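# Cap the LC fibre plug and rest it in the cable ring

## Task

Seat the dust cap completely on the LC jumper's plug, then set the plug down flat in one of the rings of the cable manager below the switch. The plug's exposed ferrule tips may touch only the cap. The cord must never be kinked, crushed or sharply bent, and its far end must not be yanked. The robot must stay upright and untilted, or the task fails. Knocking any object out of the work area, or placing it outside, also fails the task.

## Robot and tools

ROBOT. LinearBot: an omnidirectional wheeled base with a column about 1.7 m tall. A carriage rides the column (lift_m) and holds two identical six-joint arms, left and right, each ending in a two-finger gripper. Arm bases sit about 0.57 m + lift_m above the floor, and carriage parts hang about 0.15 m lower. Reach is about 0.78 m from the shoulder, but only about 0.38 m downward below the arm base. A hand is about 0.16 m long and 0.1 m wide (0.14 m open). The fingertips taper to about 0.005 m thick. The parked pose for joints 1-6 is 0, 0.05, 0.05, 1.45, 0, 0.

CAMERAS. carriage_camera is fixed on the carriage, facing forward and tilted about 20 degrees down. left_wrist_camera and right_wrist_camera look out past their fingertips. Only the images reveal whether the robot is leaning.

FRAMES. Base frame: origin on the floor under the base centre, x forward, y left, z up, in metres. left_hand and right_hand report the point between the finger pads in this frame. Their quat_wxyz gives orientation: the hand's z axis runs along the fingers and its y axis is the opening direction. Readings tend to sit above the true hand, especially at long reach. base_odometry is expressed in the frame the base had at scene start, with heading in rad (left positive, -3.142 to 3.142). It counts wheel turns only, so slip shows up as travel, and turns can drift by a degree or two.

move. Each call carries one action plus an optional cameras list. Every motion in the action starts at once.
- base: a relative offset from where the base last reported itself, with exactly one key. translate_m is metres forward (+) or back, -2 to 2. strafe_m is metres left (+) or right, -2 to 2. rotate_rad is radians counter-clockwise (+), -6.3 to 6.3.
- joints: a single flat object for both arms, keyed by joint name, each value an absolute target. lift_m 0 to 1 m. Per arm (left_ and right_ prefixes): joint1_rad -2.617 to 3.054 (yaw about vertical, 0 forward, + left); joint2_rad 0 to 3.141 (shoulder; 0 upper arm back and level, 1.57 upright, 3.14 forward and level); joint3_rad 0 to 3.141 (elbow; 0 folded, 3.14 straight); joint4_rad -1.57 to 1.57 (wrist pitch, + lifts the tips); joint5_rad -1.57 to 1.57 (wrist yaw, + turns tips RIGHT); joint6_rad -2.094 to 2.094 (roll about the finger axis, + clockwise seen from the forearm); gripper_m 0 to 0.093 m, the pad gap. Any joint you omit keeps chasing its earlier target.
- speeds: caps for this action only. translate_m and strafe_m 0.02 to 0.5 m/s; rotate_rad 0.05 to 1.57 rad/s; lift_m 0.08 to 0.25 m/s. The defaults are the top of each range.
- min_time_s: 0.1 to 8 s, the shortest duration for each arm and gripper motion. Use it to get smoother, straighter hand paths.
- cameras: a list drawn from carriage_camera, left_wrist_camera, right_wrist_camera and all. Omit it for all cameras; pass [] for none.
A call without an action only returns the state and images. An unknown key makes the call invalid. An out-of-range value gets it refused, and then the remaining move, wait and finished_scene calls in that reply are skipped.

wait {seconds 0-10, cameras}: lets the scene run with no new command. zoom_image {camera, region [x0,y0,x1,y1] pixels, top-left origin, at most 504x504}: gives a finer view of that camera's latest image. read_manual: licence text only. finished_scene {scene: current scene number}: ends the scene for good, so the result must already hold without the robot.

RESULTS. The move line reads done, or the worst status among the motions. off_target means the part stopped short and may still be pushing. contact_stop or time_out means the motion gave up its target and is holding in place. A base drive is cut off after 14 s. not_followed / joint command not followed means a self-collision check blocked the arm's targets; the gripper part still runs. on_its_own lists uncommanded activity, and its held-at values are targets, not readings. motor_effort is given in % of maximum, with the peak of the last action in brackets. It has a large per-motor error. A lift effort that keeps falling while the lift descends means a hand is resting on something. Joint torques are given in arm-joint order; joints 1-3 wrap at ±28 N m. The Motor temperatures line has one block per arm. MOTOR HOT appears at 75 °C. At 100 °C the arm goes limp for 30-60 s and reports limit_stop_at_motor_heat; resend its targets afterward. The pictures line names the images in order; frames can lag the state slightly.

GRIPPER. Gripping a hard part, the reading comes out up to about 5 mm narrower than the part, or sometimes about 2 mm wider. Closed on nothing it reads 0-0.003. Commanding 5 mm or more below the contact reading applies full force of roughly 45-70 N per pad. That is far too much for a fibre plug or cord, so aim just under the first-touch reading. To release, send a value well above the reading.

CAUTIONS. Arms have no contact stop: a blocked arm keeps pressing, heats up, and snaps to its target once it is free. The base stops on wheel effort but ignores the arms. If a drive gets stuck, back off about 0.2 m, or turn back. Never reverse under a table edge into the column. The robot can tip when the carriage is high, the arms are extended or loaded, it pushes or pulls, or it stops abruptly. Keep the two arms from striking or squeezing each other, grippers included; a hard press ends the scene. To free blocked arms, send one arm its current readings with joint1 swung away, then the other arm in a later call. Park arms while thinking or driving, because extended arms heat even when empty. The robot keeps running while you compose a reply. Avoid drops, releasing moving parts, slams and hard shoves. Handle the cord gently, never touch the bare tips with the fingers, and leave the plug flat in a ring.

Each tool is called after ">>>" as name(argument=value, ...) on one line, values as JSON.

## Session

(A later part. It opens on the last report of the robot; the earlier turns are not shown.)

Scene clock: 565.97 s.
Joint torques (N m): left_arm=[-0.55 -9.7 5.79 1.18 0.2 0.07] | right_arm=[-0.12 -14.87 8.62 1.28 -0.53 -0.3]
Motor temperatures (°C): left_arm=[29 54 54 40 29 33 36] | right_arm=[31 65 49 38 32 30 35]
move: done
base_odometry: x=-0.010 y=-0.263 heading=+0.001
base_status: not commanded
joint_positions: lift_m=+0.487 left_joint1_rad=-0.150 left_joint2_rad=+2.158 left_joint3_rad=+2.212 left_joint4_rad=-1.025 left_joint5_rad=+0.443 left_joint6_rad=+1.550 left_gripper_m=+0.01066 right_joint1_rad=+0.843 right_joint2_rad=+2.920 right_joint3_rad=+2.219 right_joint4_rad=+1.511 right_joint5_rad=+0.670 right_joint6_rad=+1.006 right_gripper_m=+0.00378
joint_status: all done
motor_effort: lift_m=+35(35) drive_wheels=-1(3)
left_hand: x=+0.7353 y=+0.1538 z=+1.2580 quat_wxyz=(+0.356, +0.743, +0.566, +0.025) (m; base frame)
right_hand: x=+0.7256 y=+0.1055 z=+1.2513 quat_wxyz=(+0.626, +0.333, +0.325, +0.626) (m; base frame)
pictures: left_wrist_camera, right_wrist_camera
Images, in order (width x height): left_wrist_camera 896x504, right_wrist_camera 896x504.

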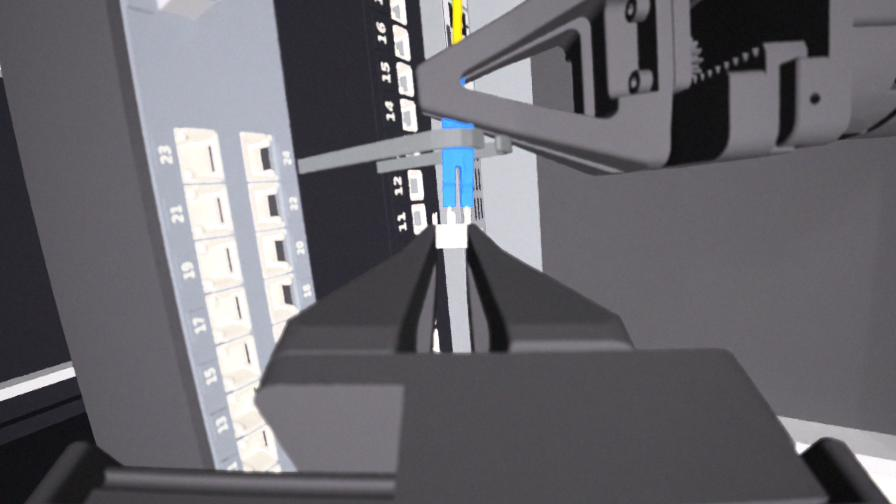

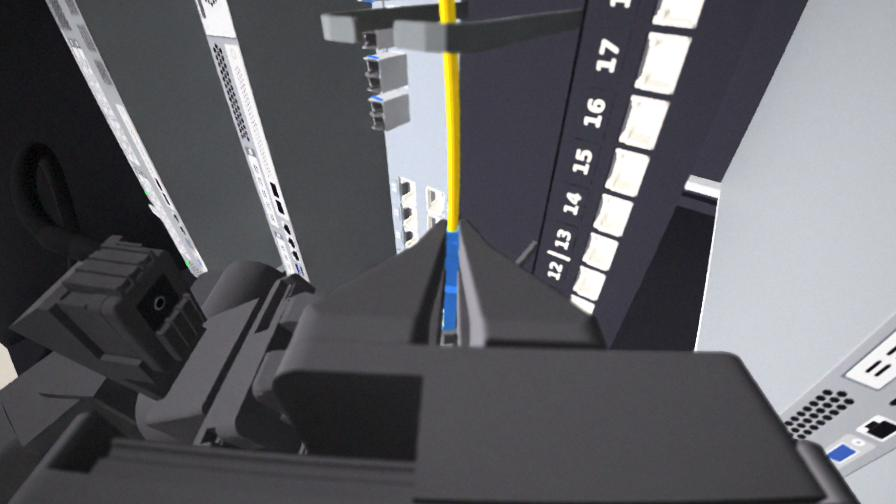

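>>> move(joints={"left_joint3_rad":2.19}, min_time_s=0.4, cameras=["right_wrist_camera","left_wrist_camera"])

>>> zoom_image(camera="left_wrist_camera", region=[430, 170, 480, 230])

>>> zoom_image(camera="right_wrist_camera", region=[425, 290, 485, 350])

Scene clock: 575.60 s.
Joint torques (N m): left_arm=[-0.58 -9.69 6.26 1.2 0.2 0.06] | right_arm=[-0.1 -14.87 8.64 1.27 -0.53 -0.3]
Motor temperatures (°C): left_arm=[29 54 53 40 29 33 36] | right_arm=[31 65 49 37 32 30 35]
move: done
base_odometry: x=-0.010 y=-0.263 heading=+0.001
base_status: not commanded
joint_positions: lift_m=+0.487 left_joint1_rad=-0.150 left_joint2_rad=+2.158 left_joint3_rad=+2.204 left_joint4_rad=-1.027 left_joint5_rad=+0.443 left_joint6_rad=+1.550 left_gripper_m=+0.01066 right_joint1_rad=+0.843 right_joint2_rad=+2.920 right_joint3_rad=+2.219 right_joint4_rad=+1.511 right_joint5_rad=+0.670 right_joint6_rad=+1.006 right_gripper_m=+0.00378
joint_status: all done
motor_effort: lift_m=+35(35) drive_wheels=-1(4)
left_hand: x=+0.7340 y=+0.1540 z=+1.2550 quat_wxyz=(+0.352, +0.743, +0.568, +0.022) (m; base frame)
right_hand: x=+0.7256 y=+0.1055 z=+1.2513 quat_wxyz=(+0.626, +0.333, +0.325, +0.626) (m; base frame)
pictures: left_wrist_camera, right_wrist_camera
Images, in order (width x height): left_wrist_camera 896x504, right_wrist_camera 896x504.

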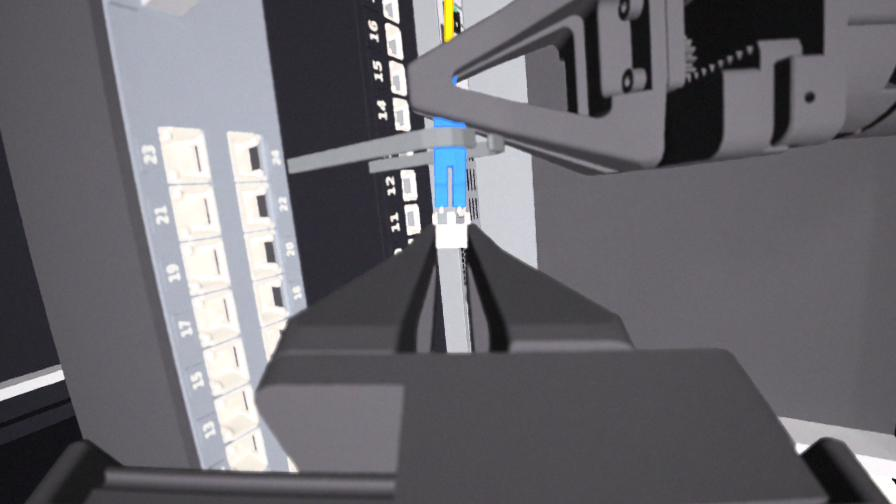

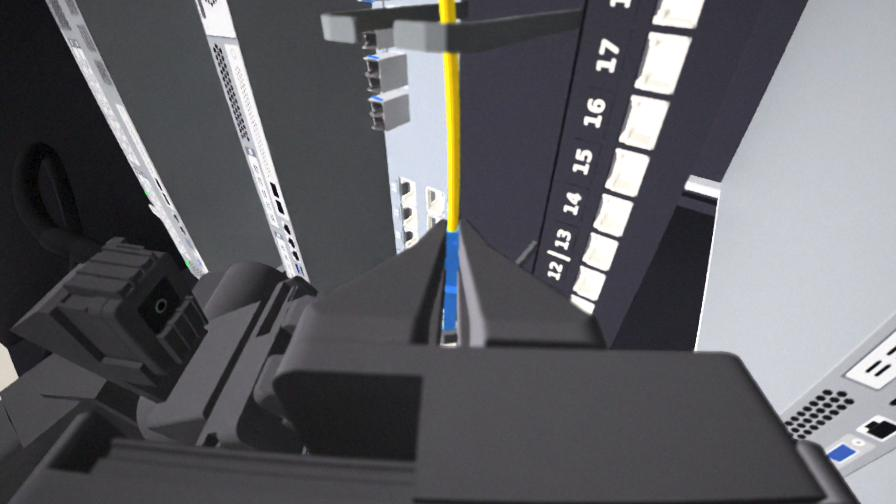

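Scaled by 8.400 from the camera's 896x504 image, which has a finer 1280x720 frame.

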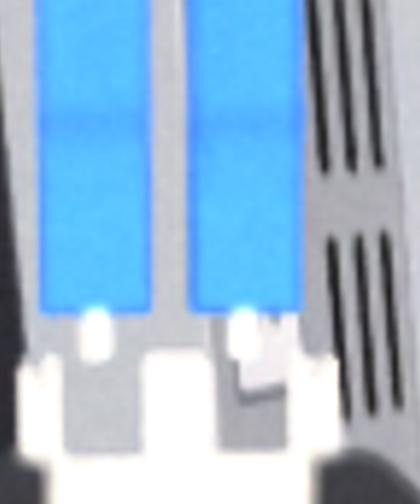

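Scaled by 8.400 from the camera's 896x504 image, which has a finer 1280x720 frame.

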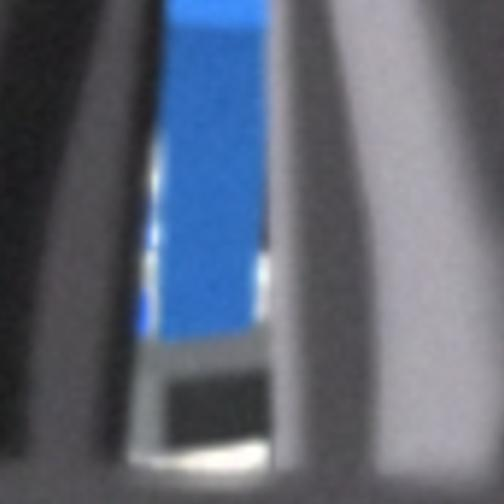

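>>> move(joints={"left_joint1_rad":-0.1695,"left_joint4_rad":-1.01,"left_joint5_rad":0.42}, min_time_s=0.6, cameras=["right_wrist_camera","left_wrist_camera"])

>>> zoom_image(camera="left_wrist_camera", region=[430, 180, 480, 240])

>>> zoom_image(camera="right_wrist_camera", region=[425, 290, 485, 350])

Scene clock: 583.90 s.
Joint torques (N m): left_arm=[-0.69 -9.72 6.28 1.45 0.2 0.07] | right_arm=[-0.12 -14.86 8.62 1.27 -0.53 -0.3]
Motor temperatures (°C): left_arm=[29 55 51 40 29 33 36] | right_arm=[31 66 49 37 32 30 35]
move: done
base_odometry: x=-0.010 y=-0.263 heading=+0.001
base_status: not commanded
joint_positions: lift_m=+0.487 left_joint1_rad=-0.160 left_joint2_rad=+2.158 left_joint3_rad=+2.204 left_joint4_rad=-1.024 left_joint5_rad=+0.431 left_joint6_rad=+1.550 left_gripper_m=+0.01066 right_joint1_rad=+0.843 right_joint2_rad=+2.920 right_joint3_rad=+2.219 right_joint4_rad=+1.511 right_joint5_rad=+0.670 right_joint6_rad=+1.006 right_gripper_m=+0.00378
joint_status: all done
motor_effort: lift_m=+35(35) drive_wheels=-1(3)
left_hand: x=+0.7339 y=+0.1503 z=+1.2547 quat_wxyz=(+0.350, +0.746, +0.566, +0.026) (m; base frame)
right_hand: x=+0.7256 y=+0.1055 z=+1.2513 quat_wxyz=(+0.626, +0.333, +0.325, +0.626) (m; base frame)
pictures: left_wrist_camera, right_wrist_camera
Images, in order (width x height): left_wrist_camera 896x504, right_wrist_camera 896x504.

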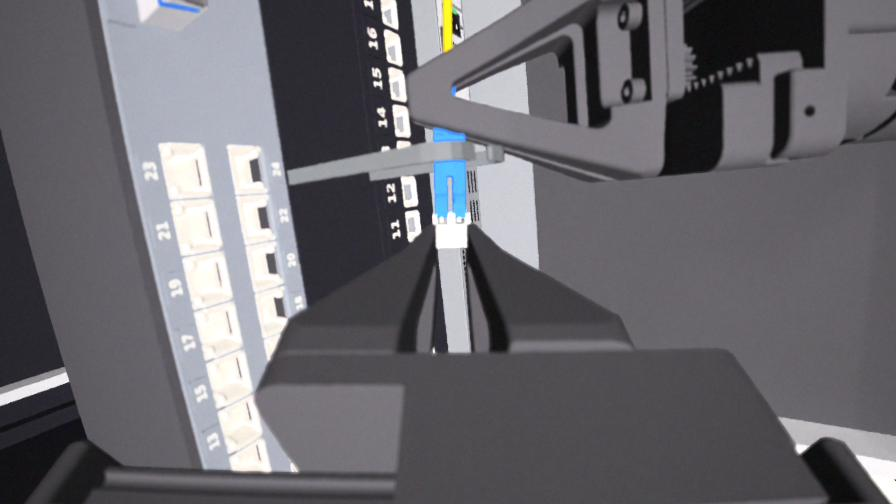

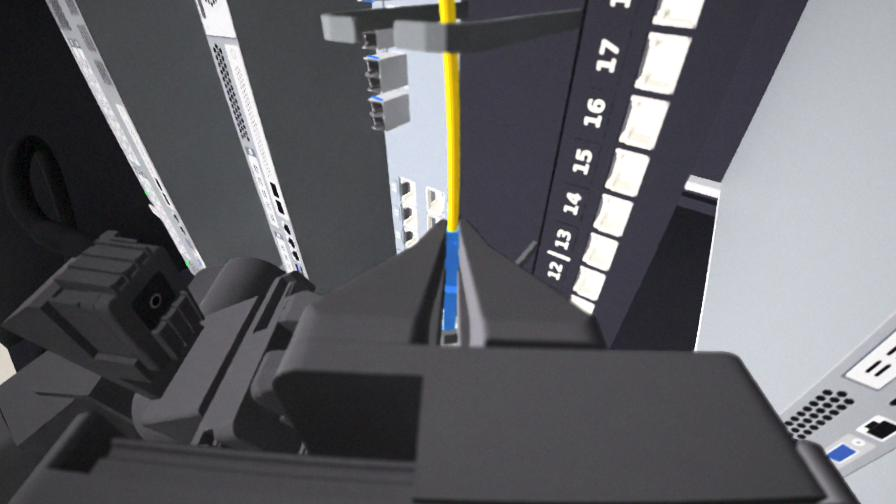

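Scaled by 8.400 from the camera's 896x504 image, which has a finer 1280x720 frame.

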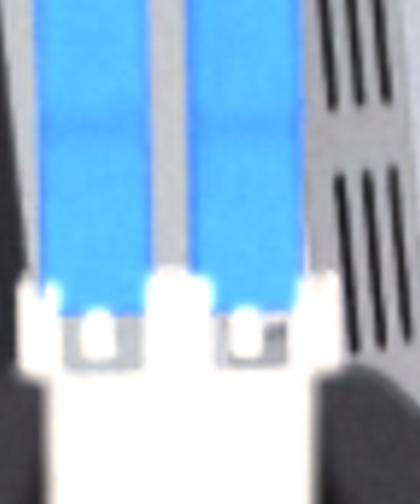

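Scaled by 8.400 from the camera's 896x504 image, which has a finer 1280x720 frame.

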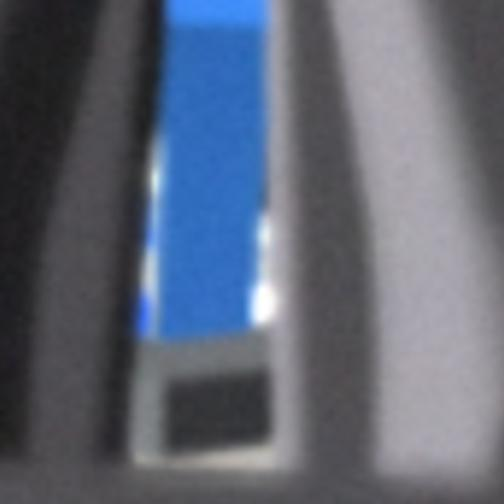

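>>> move(joints={"left_joint1_rad":-0.179,"left_joint4_rad":-1.006,"left_joint5_rad":0.411}, min_time_s=0.6, cameras=["right_wrist_camera","left_wrist_camera"])

>>> zoom_image(camera="left_wrist_camera", region=[430, 180, 480, 240])

>>> zoom_image(camera="right_wrist_camera", region=[425, 290, 485, 350])

Scene clock: 601.37 s.
Joint torques (N m): left_arm=[-0.85 -9.72 6.26 1.48 0.22 0.07] | right_arm=[-0.1 -14.87 8.65 1.28 -0.53 -0.3]
Motor temperatures (°C): left_arm=[29 55 49 40 29 33 36] | right_arm=[31 66 49 37 32 30 36]
move: done
base_odometry: x=-0.010 y=-0.263 heading=+0.001
base_status: not commanded
joint_positions: lift_m=+0.487 left_joint1_rad=-0.167 left_joint2_rad=+2.158 left_joint3_rad=+2.204 left_joint4_rad=-1.020 left_joint5_rad=+0.421 left_joint6_rad=+1.550 left_gripper_m=+0.01066 right_joint1_rad=+0.843 right_joint2_rad=+2.920 right_joint3_rad=+2.219 right_joint4_rad=+1.511 right_joint5_rad=+0.670 right_joint6_rad=+1.005 right_gripper_m=+0.00378
joint_status: all done
motor_effort: lift_m=+35(36) drive_wheels=+2(3)
left_hand: x=+0.7341 y=+0.1481 z=+1.2546 quat_wxyz=(+0.349, +0.748, +0.564, +0.030) (m; base frame)
right_hand: x=+0.7256 y=+0.1055 z=+1.2513 quat_wxyz=(+0.626, +0.333, +0.325, +0.626) (m; base frame)
pictures: left_wrist_camera, right_wrist_camera
Images, in order (width x height): left_wrist_camera 896x504, right_wrist_camera 896x504.

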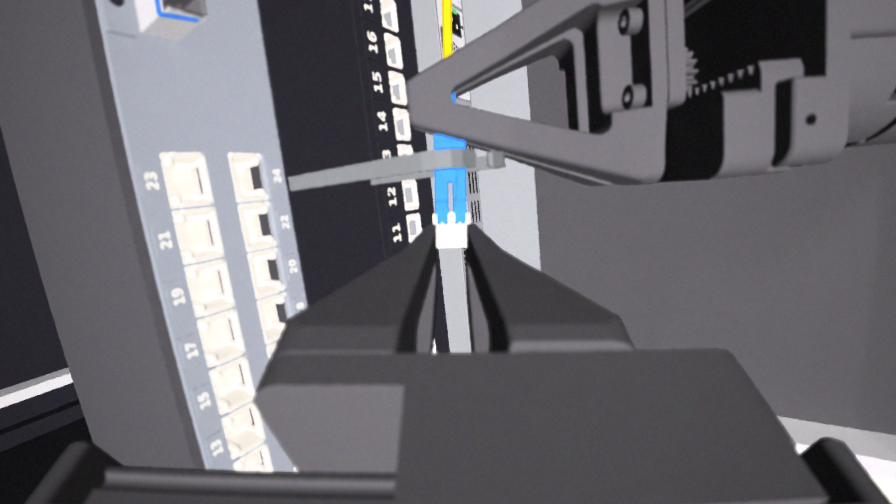

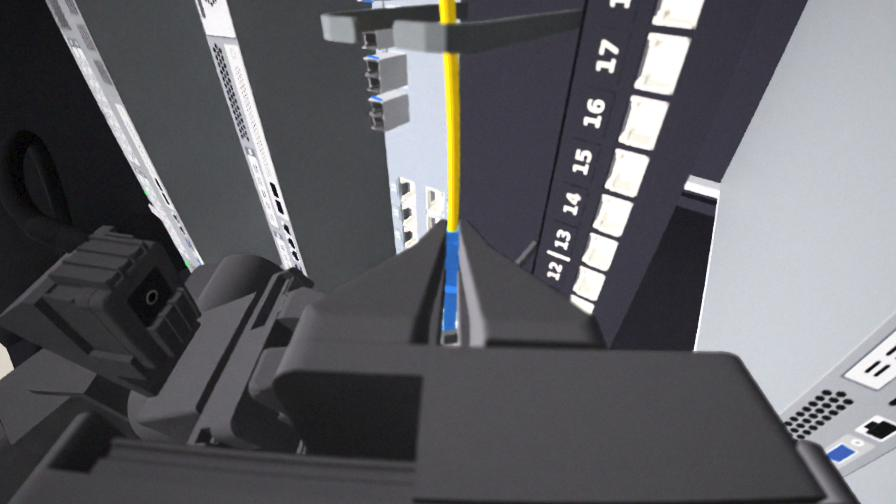

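Scaled by 8.400 from the camera's 896x504 image, which has a finer 1280x720 frame.

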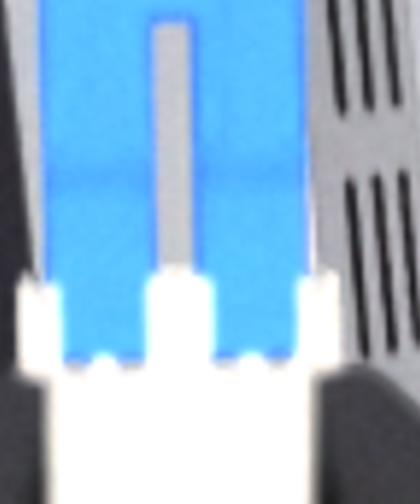

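Scaled by 8.400 from the camera's 896x504 image, which has a finer 1280x720 frame.

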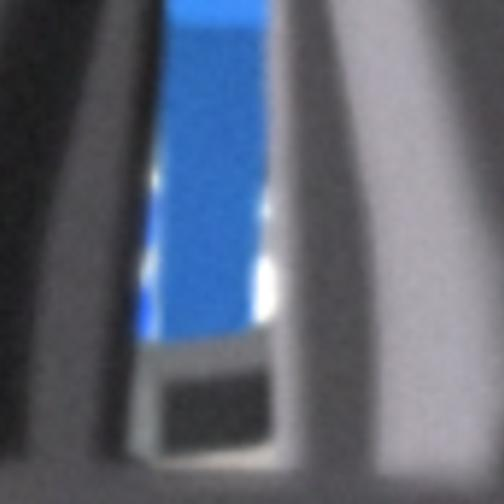

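>>> move(joints={"left_joint1_rad":-0.192,"left_joint4_rad":-1.004,"left_joint5_rad":0.402}, min_time_s=0.6, cameras=["right_wrist_camera","left_wrist_camera"])

>>> zoom_image(camera="left_wrist_camera", region=[430, 180, 480, 240])

>>> zoom_image(camera="right_wrist_camera", region=[425, 290, 485, 350])

Scene clock: 610.13 s.
Joint torques (N m): left_arm=[-1.25 -9.72 6.28 1.44 0.3 0.06] | right_arm=[0.13 -14.94 8.62 1.27 -0.53 -0.28]
Motor temperatures (°C): left_arm=[29 55 49 40 29 33 36] | right_arm=[31 67 49 37 32 30 36]
move: done
base_odometry: x=-0.010 y=-0.263 heading=+0.001
base_status: not commanded
joint_positions: lift_m=+0.487 left_joint1_rad=-0.176 left_joint2_rad=+2.158 left_joint3_rad=+2.204 left_joint4_rad=-1.015 left_joint5_rad=+0.401 left_joint6_rad=+1.550 left_gripper_m=+0.01066 right_joint1_rad=+0.841 right_joint2_rad=+2.921 right_joint3_rad=+2.219 right_joint4_rad=+1.511 right_joint5_rad=+0.670 right_joint6_rad=+1.004 right_gripper_m=+0.00378
joint_status: all done
motor_effort: lift_m=+35(36) drive_wheels=+2(3)
left_hand: x=+0.7350 y=+0.1466 z=+1.2541 quat_wxyz=(+0.345, +0.749, +0.564, +0.037) (m; base frame)
right_hand: x=+0.7266 y=+0.1043 z=+1.2508 quat_wxyz=(+0.627, +0.333, +0.325, +0.625) (m; base frame)
pictures: left_wrist_camera, right_wrist_camera
Images, in order (width x height): left_wrist_camera 896x504, right_wrist_camera 896x504.

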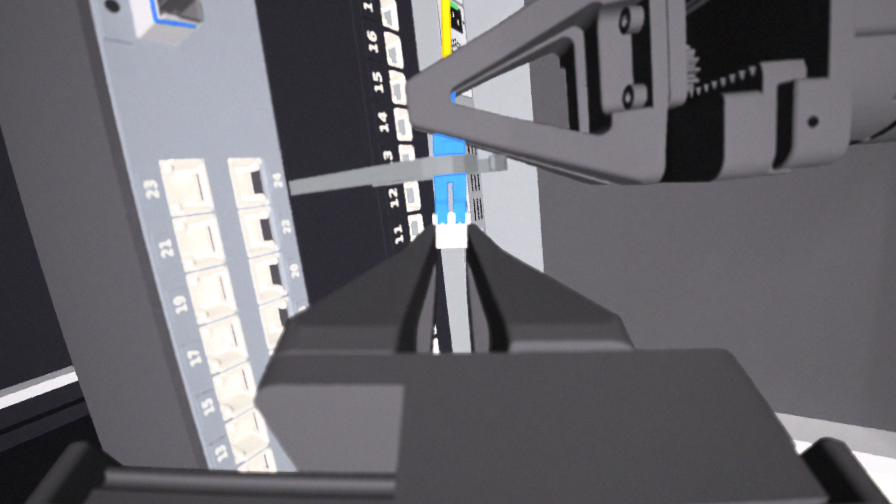

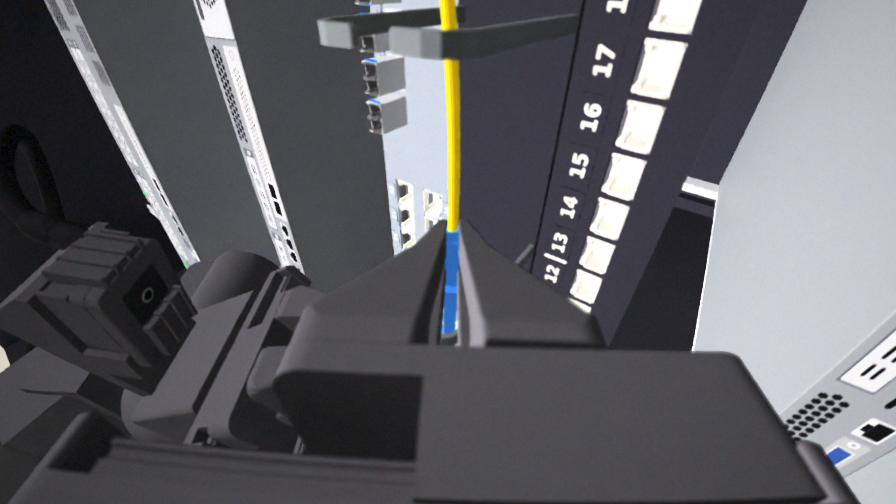

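Scaled by 8.400 from the camera's 896x504 image, which has a finer 1280x720 frame.

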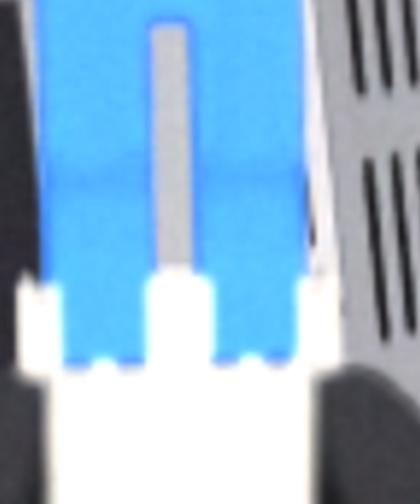

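Scaled by 8.400 from the camera's 896x504 image, which has a finer 1280x720 frame.

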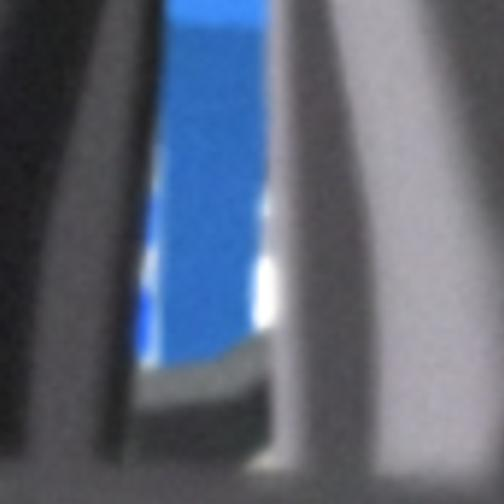

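>>> move(joints={"left_joint1_rad":-0.225,"left_joint5_rad":0.385,"right_joint1_rad":0.862,"right_joint5_rad":0.60}, min_time_s=0.8, cameras=["right_wrist_camera","left_wrist_camera"])

>>> zoom_image(camera="left_wrist_camera", region=[430, 180, 480, 240])

>>> zoom_image(camera="right_wrist_camera", region=[425, 290, 485, 350])

Scene clock: 620.67 s.
Joint torques (N m): left_arm=[-2.4 -9.77 6.28 1.44 0.53 0.07] | right_arm=[2.11 -15.31 8.62 1.26 -1.02 -0.25]
Motor temperatures (°C): left_arm=[29 56 48 41 29 33 36] | right_arm=[31 66 49 37 32 30 36]
move: off_target
base_odometry: x=-0.010 y=-0.263 heading=+0.001
base_status: not commanded
joint_positions: lift_m=+0.487 left_joint1_rad=-0.194 left_joint2_rad=+2.158 left_joint3_rad=+2.204 left_joint4_rad=-1.015 left_joint5_rad=+0.357 left_joint6_rad=+1.550 left_gripper_m=+0.01066 right_joint1_rad=+0.841 right_joint2_rad=+2.925 right_joint3_rad=+2.219 right_joint4_rad=+1.513 right_joint5_rad=+0.665 right_joint6_rad=+1.002 right_gripper_m=+0.00378
joint_status: left_joint1_rad off_target (ended at -0.194, target -0.225); left_joint5_rad off_target (ended at +0.357, target +0.385); right_joint1_rad off_target (ended at +0.841, target +0.862); right_joint5_rad off_target (ended at +0.665, target +0.600)
motor_effort: lift_m=+35(35) drive_wheels=+2(3)
left_hand: x=+0.7349 y=+0.1434 z=+1.2518 quat_wxyz=(+0.334, +0.753, +0.564, +0.051) (m; base frame)
right_hand: x=+0.7264 y=+0.1052 z=+1.2488 quat_wxyz=(+0.627, +0.330, +0.327, +0.625) (m; base frame)
pictures: left_wrist_camera, right_wrist_camera
Images, in order (width x height): left_wrist_camera 896x504, right_wrist_camera 896x504.

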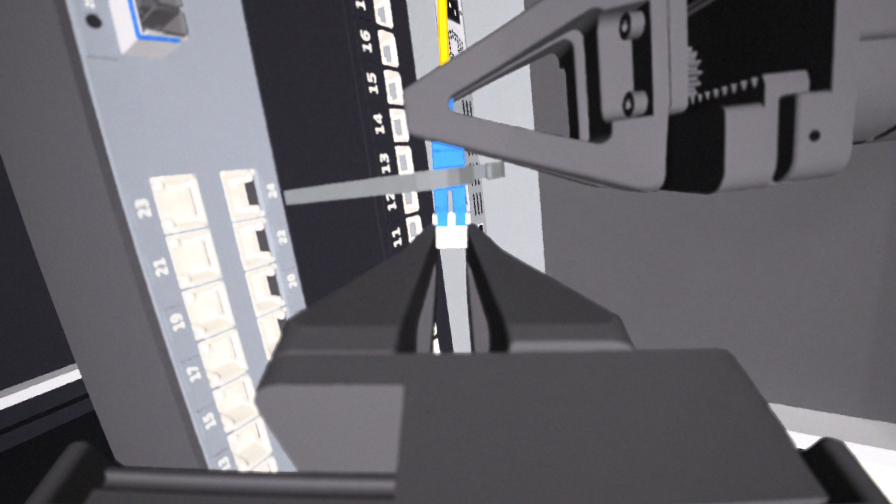

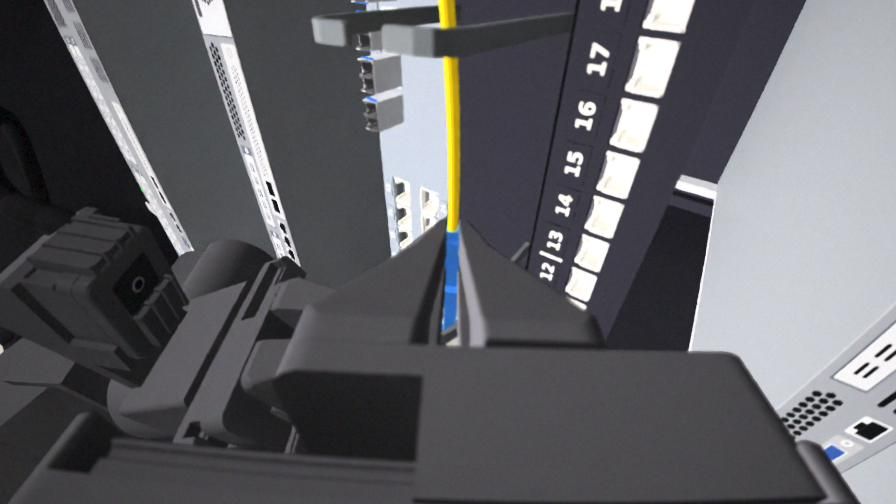

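Scaled by 8.400 from the camera's 896x504 image, which has a finer 1280x720 frame.

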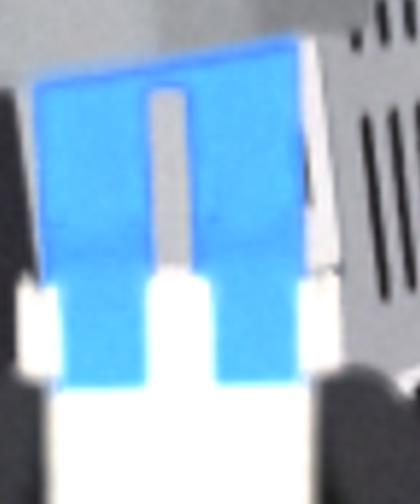

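Scaled by 8.400 from the camera's 896x504 image, which has a finer 1280x720 frame.

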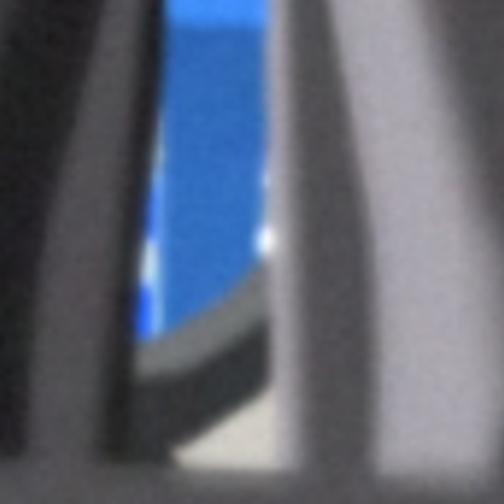

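>>> move(joints={"left_joint1_rad":-0.265,"left_joint5_rad":0.372,"right_joint1_rad":0.88,"right_joint5_rad":0.57}, min_time_s=0.8, cameras=["right_wrist_camera","left_wrist_camera"])

>>> zoom_image(camera="left_wrist_camera", region=[430, 180, 480, 240])

>>> zoom_image(camera="right_wrist_camera", region=[425, 290, 485, 350])

Scene clock: 629.37 s.
Joint torques (N m): left_arm=[-4 -9.73 6.27 1.46 0.87 0.07] | right_arm=[3.9 -15.79 8.59 1.17 -1.35 -0.21]
Motor temperatures (°C): left_arm=[29 56 48 41 29 33 36] | right_arm=[31 66 49 37 32 30 36]
move: off_target
base_odometry: x=-0.010 y=-0.263 heading=+0.001
base_status: not commanded
joint_positions: lift_m=+0.487 left_joint1_rad=-0.215 left_joint2_rad=+2.158 left_joint3_rad=+2.204 left_joint4_rad=-1.015 left_joint5_rad=+0.305 left_joint6_rad=+1.550 left_gripper_m=+0.01066 right_joint1_rad=+0.841 right_joint2_rad=+2.930 right_joint3_rad=+2.219 right_joint4_rad=+1.520 right_joint5_rad=+0.665 right_joint6_rad=+0.999 right_gripper_m=+0.00378
joint_status: left_joint1_rad off_target (ended at -0.215, target -0.265); left_joint5_rad off_target (ended at +0.304, target +0.372); right_joint1_rad off_target (ended at +0.841, target +0.880); right_joint5_rad off_target (ended at +0.665, target +0.570)
motor_effort: lift_m=+35(35) drive_wheels=+1(5)
left_hand: x=+0.7349 y=+0.1409 z=+1.2494 quat_wxyz=(+0.320, +0.757, +0.565, +0.068) (m; base frame)
right_hand: x=+0.7260 y=+0.1047 z=+1.2468 quat_wxyz=(+0.628, +0.330, +0.327, +0.624) (m; base frame)
pictures: left_wrist_camera, right_wrist_camera
Images, in order (width x height): left_wrist_camera 896x504, right_wrist_camera 896x504.

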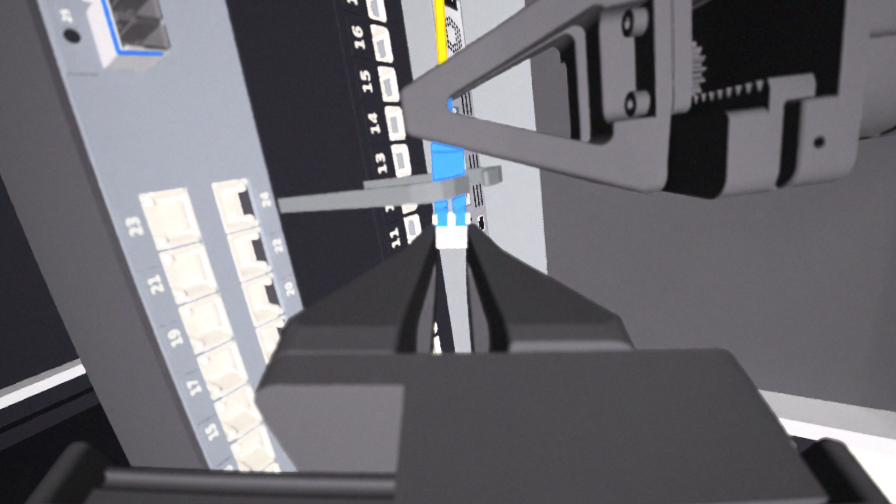

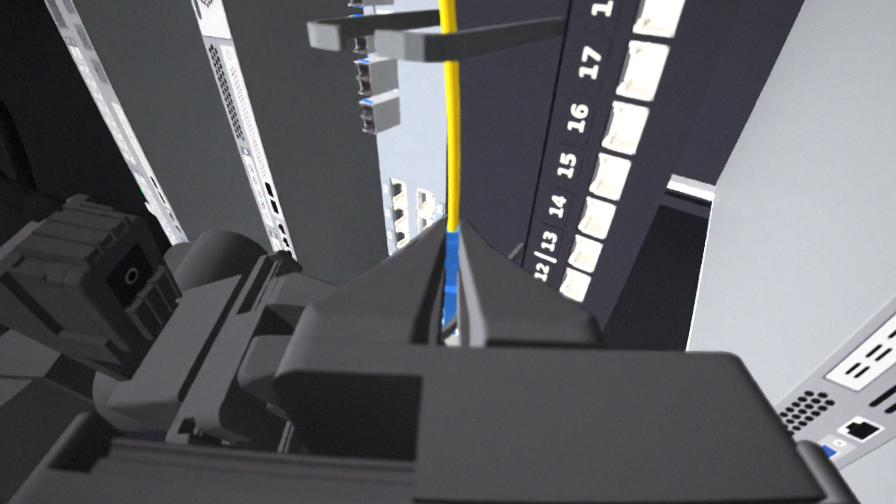

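Scaled by 8.400 from the camera's 896x504 image, which has a finer 1280x720 frame.

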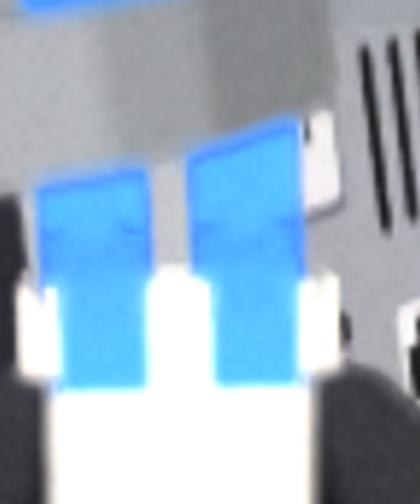

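Scaled by 8.400 from the camera's 896x504 image, which has a finer 1280x720 frame.

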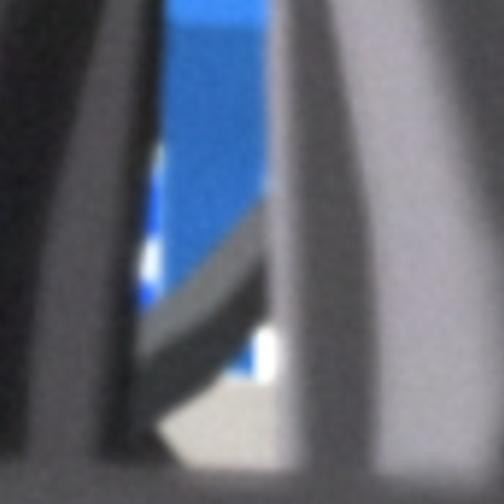

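>>> move(joints={"left_joint1_rad":-0.205,"left_joint5_rad":0.325,"right_joint1_rad":0.842,"right_joint5_rad":0.662}, min_time_s=0.5, cameras=[])

>>> move(joints={"left_gripper_m":0.024}, min_time_s=0.6, cameras=["right_wrist_camera","left_wrist_camera"])

>>> zoom_image(camera="left_wrist_camera", region=[420, 170, 490, 260])

Scene clock: 637.23 s.
Joint torques (N m): left_arm=[0.49 -9.76 6.3 1.45 0.43 0.07] | right_arm=[0.17 -15.8 8.59 1.21 -0.46 -0.21]
Motor temperatures (°C): left_arm=[30 56 48 41 30 33 36] | right_arm=[31 67 49 37 33 30 36]
move: done
base_odometry: x=-0.010 y=-0.263 heading=+0.001
base_status: not commanded
joint_positions: lift_m=+0.487 left_joint1_rad=-0.210 left_joint2_rad=+2.158 left_joint3_rad=+2.204 left_joint4_rad=-1.015 left_joint5_rad=+0.306 left_joint6_rad=+1.550 left_gripper_m=+0.01066 right_joint1_rad=+0.840 right_joint2_rad=+2.930 right_joint3_rad=+2.219 right_joint4_rad=+1.517 right_joint5_rad=+0.673 right_joint6_rad=+0.998 right_gripper_m=+0.00378
joint_status: all done
motor_effort: lift_m=+35(35) drive_wheels=+0(4)
left_hand: x=+0.7355 y=+0.1429 z=+1.2495 quat_wxyz=(+0.320, +0.756, +0.566, +0.068) (m; base frame)
right_hand: x=+0.7271 y=+0.1035 z=+1.2457 quat_wxyz=(+0.629, +0.333, +0.327, +0.621) (m; base frame)
pictures: none
No camera images: "cameras" was empty.

Scene clock: 638.13 s.
Joint torques (N m): left_arm=[0.5 -9.74 6.32 1.46 0.38 0.07] | right_arm=[0.14 -15.8 8.61 1.22 -0.43 -0.21]
Motor temperatures (°C): left_arm=[30 56 48 41 30 33 36] | right_arm=[31 67 49 37 33 30 36]
move: done
base_odometry: x=-0.010 y=-0.263 heading=+0.001
base_status: not commanded
joint_positions: lift_m=+0.487 left_joint1_rad=-0.210 left_joint2_rad=+2.158 left_joint3_rad=+2.204 left_joint4_rad=-1.015 left_joint5_rad=+0.312 left_joint6_rad=+1.550 left_gripper_m=+0.02390 right_joint1_rad=+0.840 right_joint2_rad=+2.930 right_joint3_rad=+2.219 right_joint4_rad=+1.516 right_joint5_rad=+0.671 right_joint6_rad=+0.998 right_gripper_m=+0.00378
joint_status: all done
motor_effort: lift_m=+35(36) drive_wheels=-1(4)
left_hand: x=+0.7351 y=+0.1420 z=+1.2497 quat_wxyz=(+0.322, +0.757, +0.565, +0.066) (m; base frame)
right_hand: x=+0.7271 y=+0.1039 z=+1.2457 quat_wxyz=(+0.629, +0.332, +0.328, +0.622) (m; base frame)
pictures: left_wrist_camera, right_wrist_camera
Images, in order (width x height): left_wrist_camera 896x504, right_wrist_camera 896x504.

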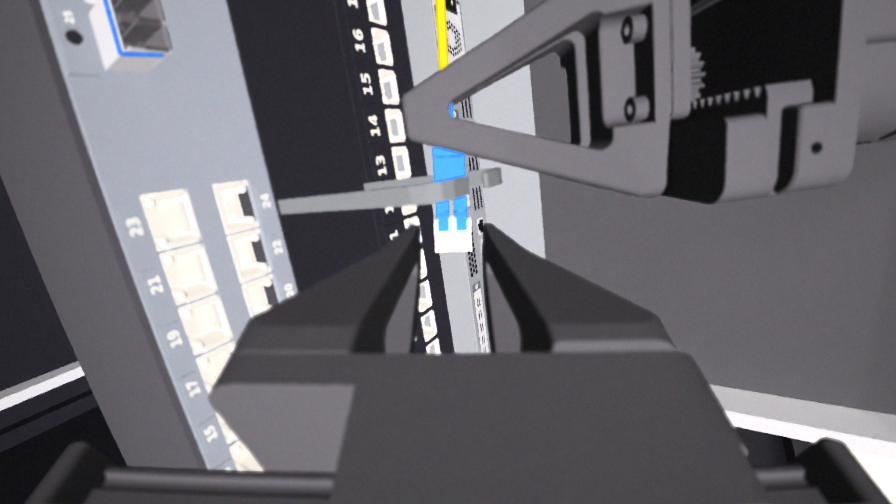

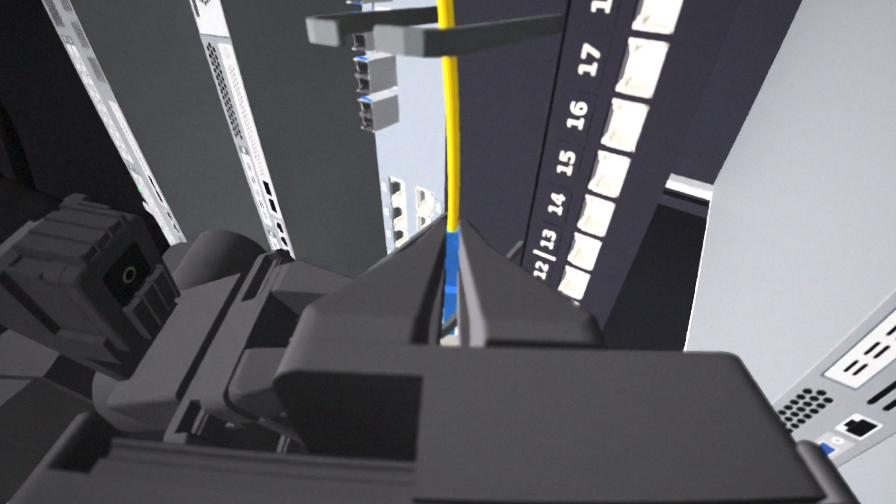

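Scaled by 5.600 from the camera's 896x504 image, which has a finer 1280x720 frame.

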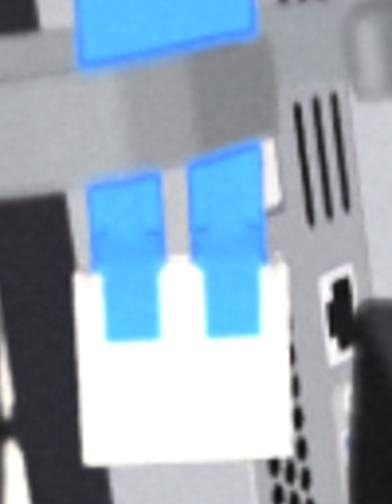

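>>> move(joints={"left_joint2_rad":1.97,"left_joint4_rad":-1.14}, min_time_s=1.0, cameras=["left_wrist_camera"])

>>> zoom_image(camera="left_wrist_camera", region=[400, 130, 520, 270])

Scene clock: 644.27 s.
Joint torques (N m): left_arm=[0.47 -11.69 6.45 1.3 0.35 0.07] | right_arm=[0.21 -15.82 8.59 1.24 -0.43 -0.21]
Motor temperatures (°C): left_arm=[30 56 47 41 30 33 35] | right_arm=[31 67 50 37 32 30 36]
move: done
base_odometry: x=-0.010 y=-0.263 heading=+0.001
base_status: not commanded
joint_positions: lift_m=+0.487 left_joint1_rad=-0.210 left_joint2_rad=+1.998 left_joint3_rad=+2.199 left_joint4_rad=-1.130 left_joint5_rad=+0.314 left_joint6_rad=+1.550 left_gripper_m=+0.02390 right_joint1_rad=+0.840 right_joint2_rad=+2.930 right_joint3_rad=+2.219 right_joint4_rad=+1.515 right_joint5_rad=+0.671 right_joint6_rad=+0.998 right_gripper_m=+0.00378
joint_status: all done
motor_effort: lift_m=+35(36) drive_wheels=+0(5)
left_hand: x=+0.6928 y=+0.1507 z=+1.3125 quat_wxyz=(+0.337, +0.754, +0.559, +0.078) (m; base frame)
right_hand: x=+0.7271 y=+0.1041 z=+1.2456 quat_wxyz=(+0.629, +0.332, +0.328, +0.621) (m; base frame)
pictures: left_wrist_camera
Images, in order (width x height): left_wrist_camera 896x504.

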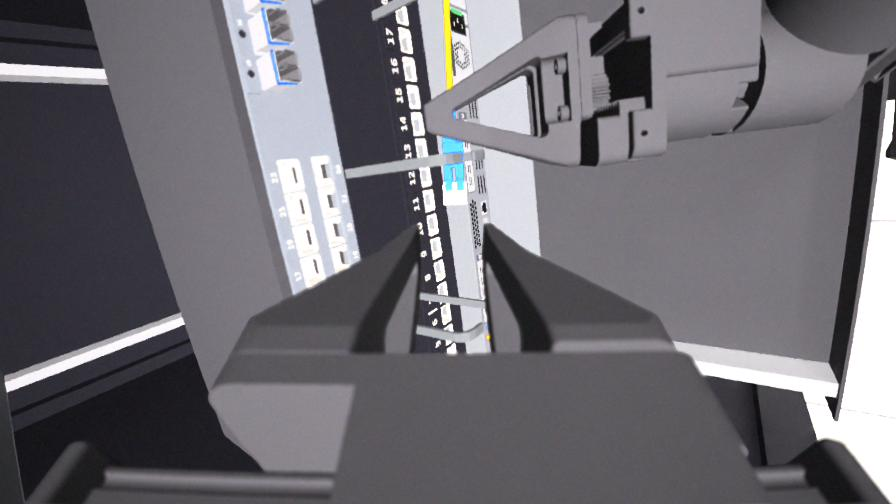

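Scaled by 3.600 from the camera's 896x504 image, which has a finer 1280x720 frame.

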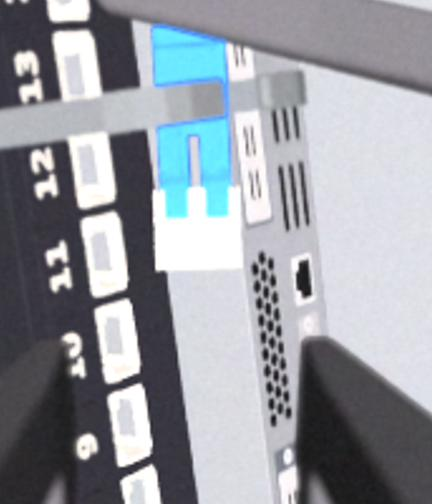

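>>> move(joints={"left_joint1_rad":-0.15,"left_joint2_rad":1.35,"left_joint3_rad":1.5,"left_joint4_rad":-1.06,"left_joint6_rad":1.2,"right_joint1_rad":0.866,"right_joint2_rad":2.726,"right_joint3_rad":2.021,"right_joint4_rad":1.352,"right_joint5_rad":0.777,"right_joint6_rad":1.115}, min_time_s=1.2, cameras=["right_wrist_camera","left_wrist_camera"])

>>> zoom_image(camera="right_wrist_camera", region=[390, 230, 520, 360])

Scene clock: 655.37 s.
Joint torques (N m): left_arm=[0.7 -6.01 6.11 1.61 0.34 -0.11] | right_arm=[0.61 -20.07 5.48 1.44 -0.19 -0.08]
Motor temperatures (°C): left_arm=[30 56 47 41 29 33 35] | right_arm=[31 68 49 37 32 30 36]
move: done
base_odometry: x=-0.010 y=-0.263 heading=+0.001
base_status: not commanded
joint_positions: lift_m=+0.487 left_joint1_rad=-0.158 left_joint2_rad=+1.370 left_joint3_rad=+1.515 left_joint4_rad=-1.076 left_joint5_rad=+0.314 left_joint6_rad=+1.212 left_gripper_m=+0.02390 right_joint1_rad=+0.860 right_joint2_rad=+2.763 right_joint3_rad=+2.034 right_joint4_rad=+1.366 right_joint5_rad=+0.766 right_joint6_rad=+1.104 right_gripper_m=+0.00378
joint_status: all done
motor_effort: lift_m=+35(35) drive_wheels=+0(3)
left_hand: x=+0.5454 y=+0.2005 z=+1.3175 quat_wxyz=(+0.343, +0.631, +0.695, +0.028) (m; base frame)
right_hand: x=+0.7278 y=+0.1056 z=+1.2512 quat_wxyz=(+0.600, +0.382, +0.374, +0.595) (m; base frame)
pictures: left_wrist_camera, right_wrist_camera
Images, in order (width x height): left_wrist_camera 896x504, right_wrist_camera 896x504.

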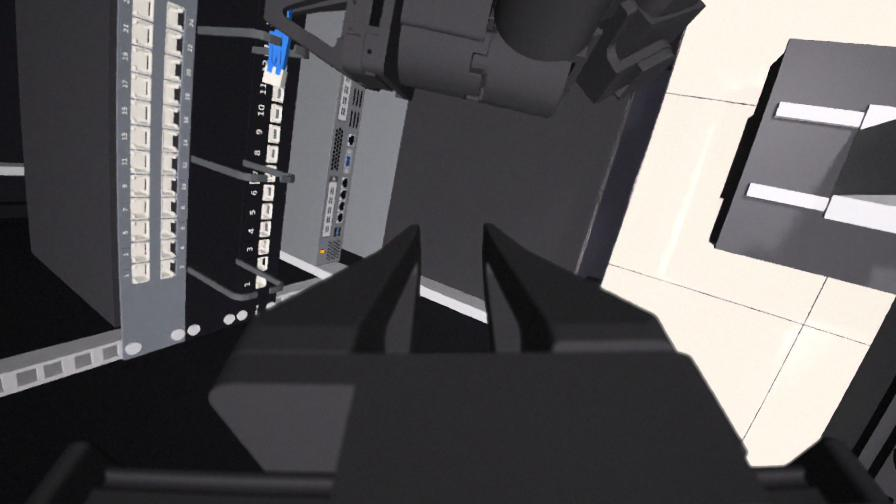

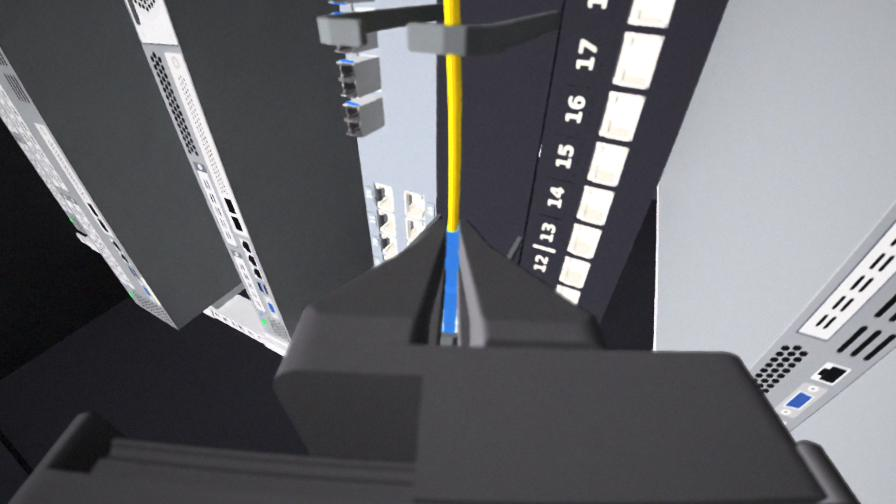

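Scaled by 3.877 from the camera's 896x504 image, which has a finer 1280x720 frame.

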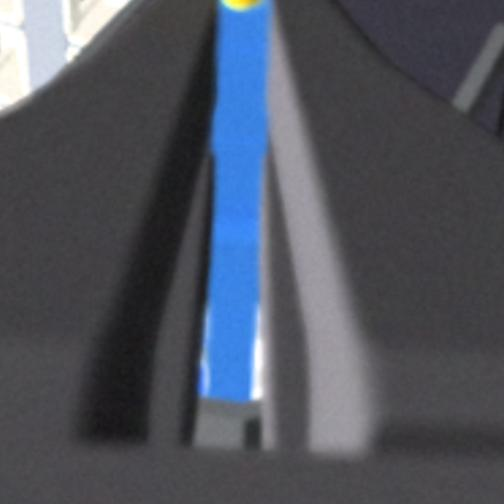

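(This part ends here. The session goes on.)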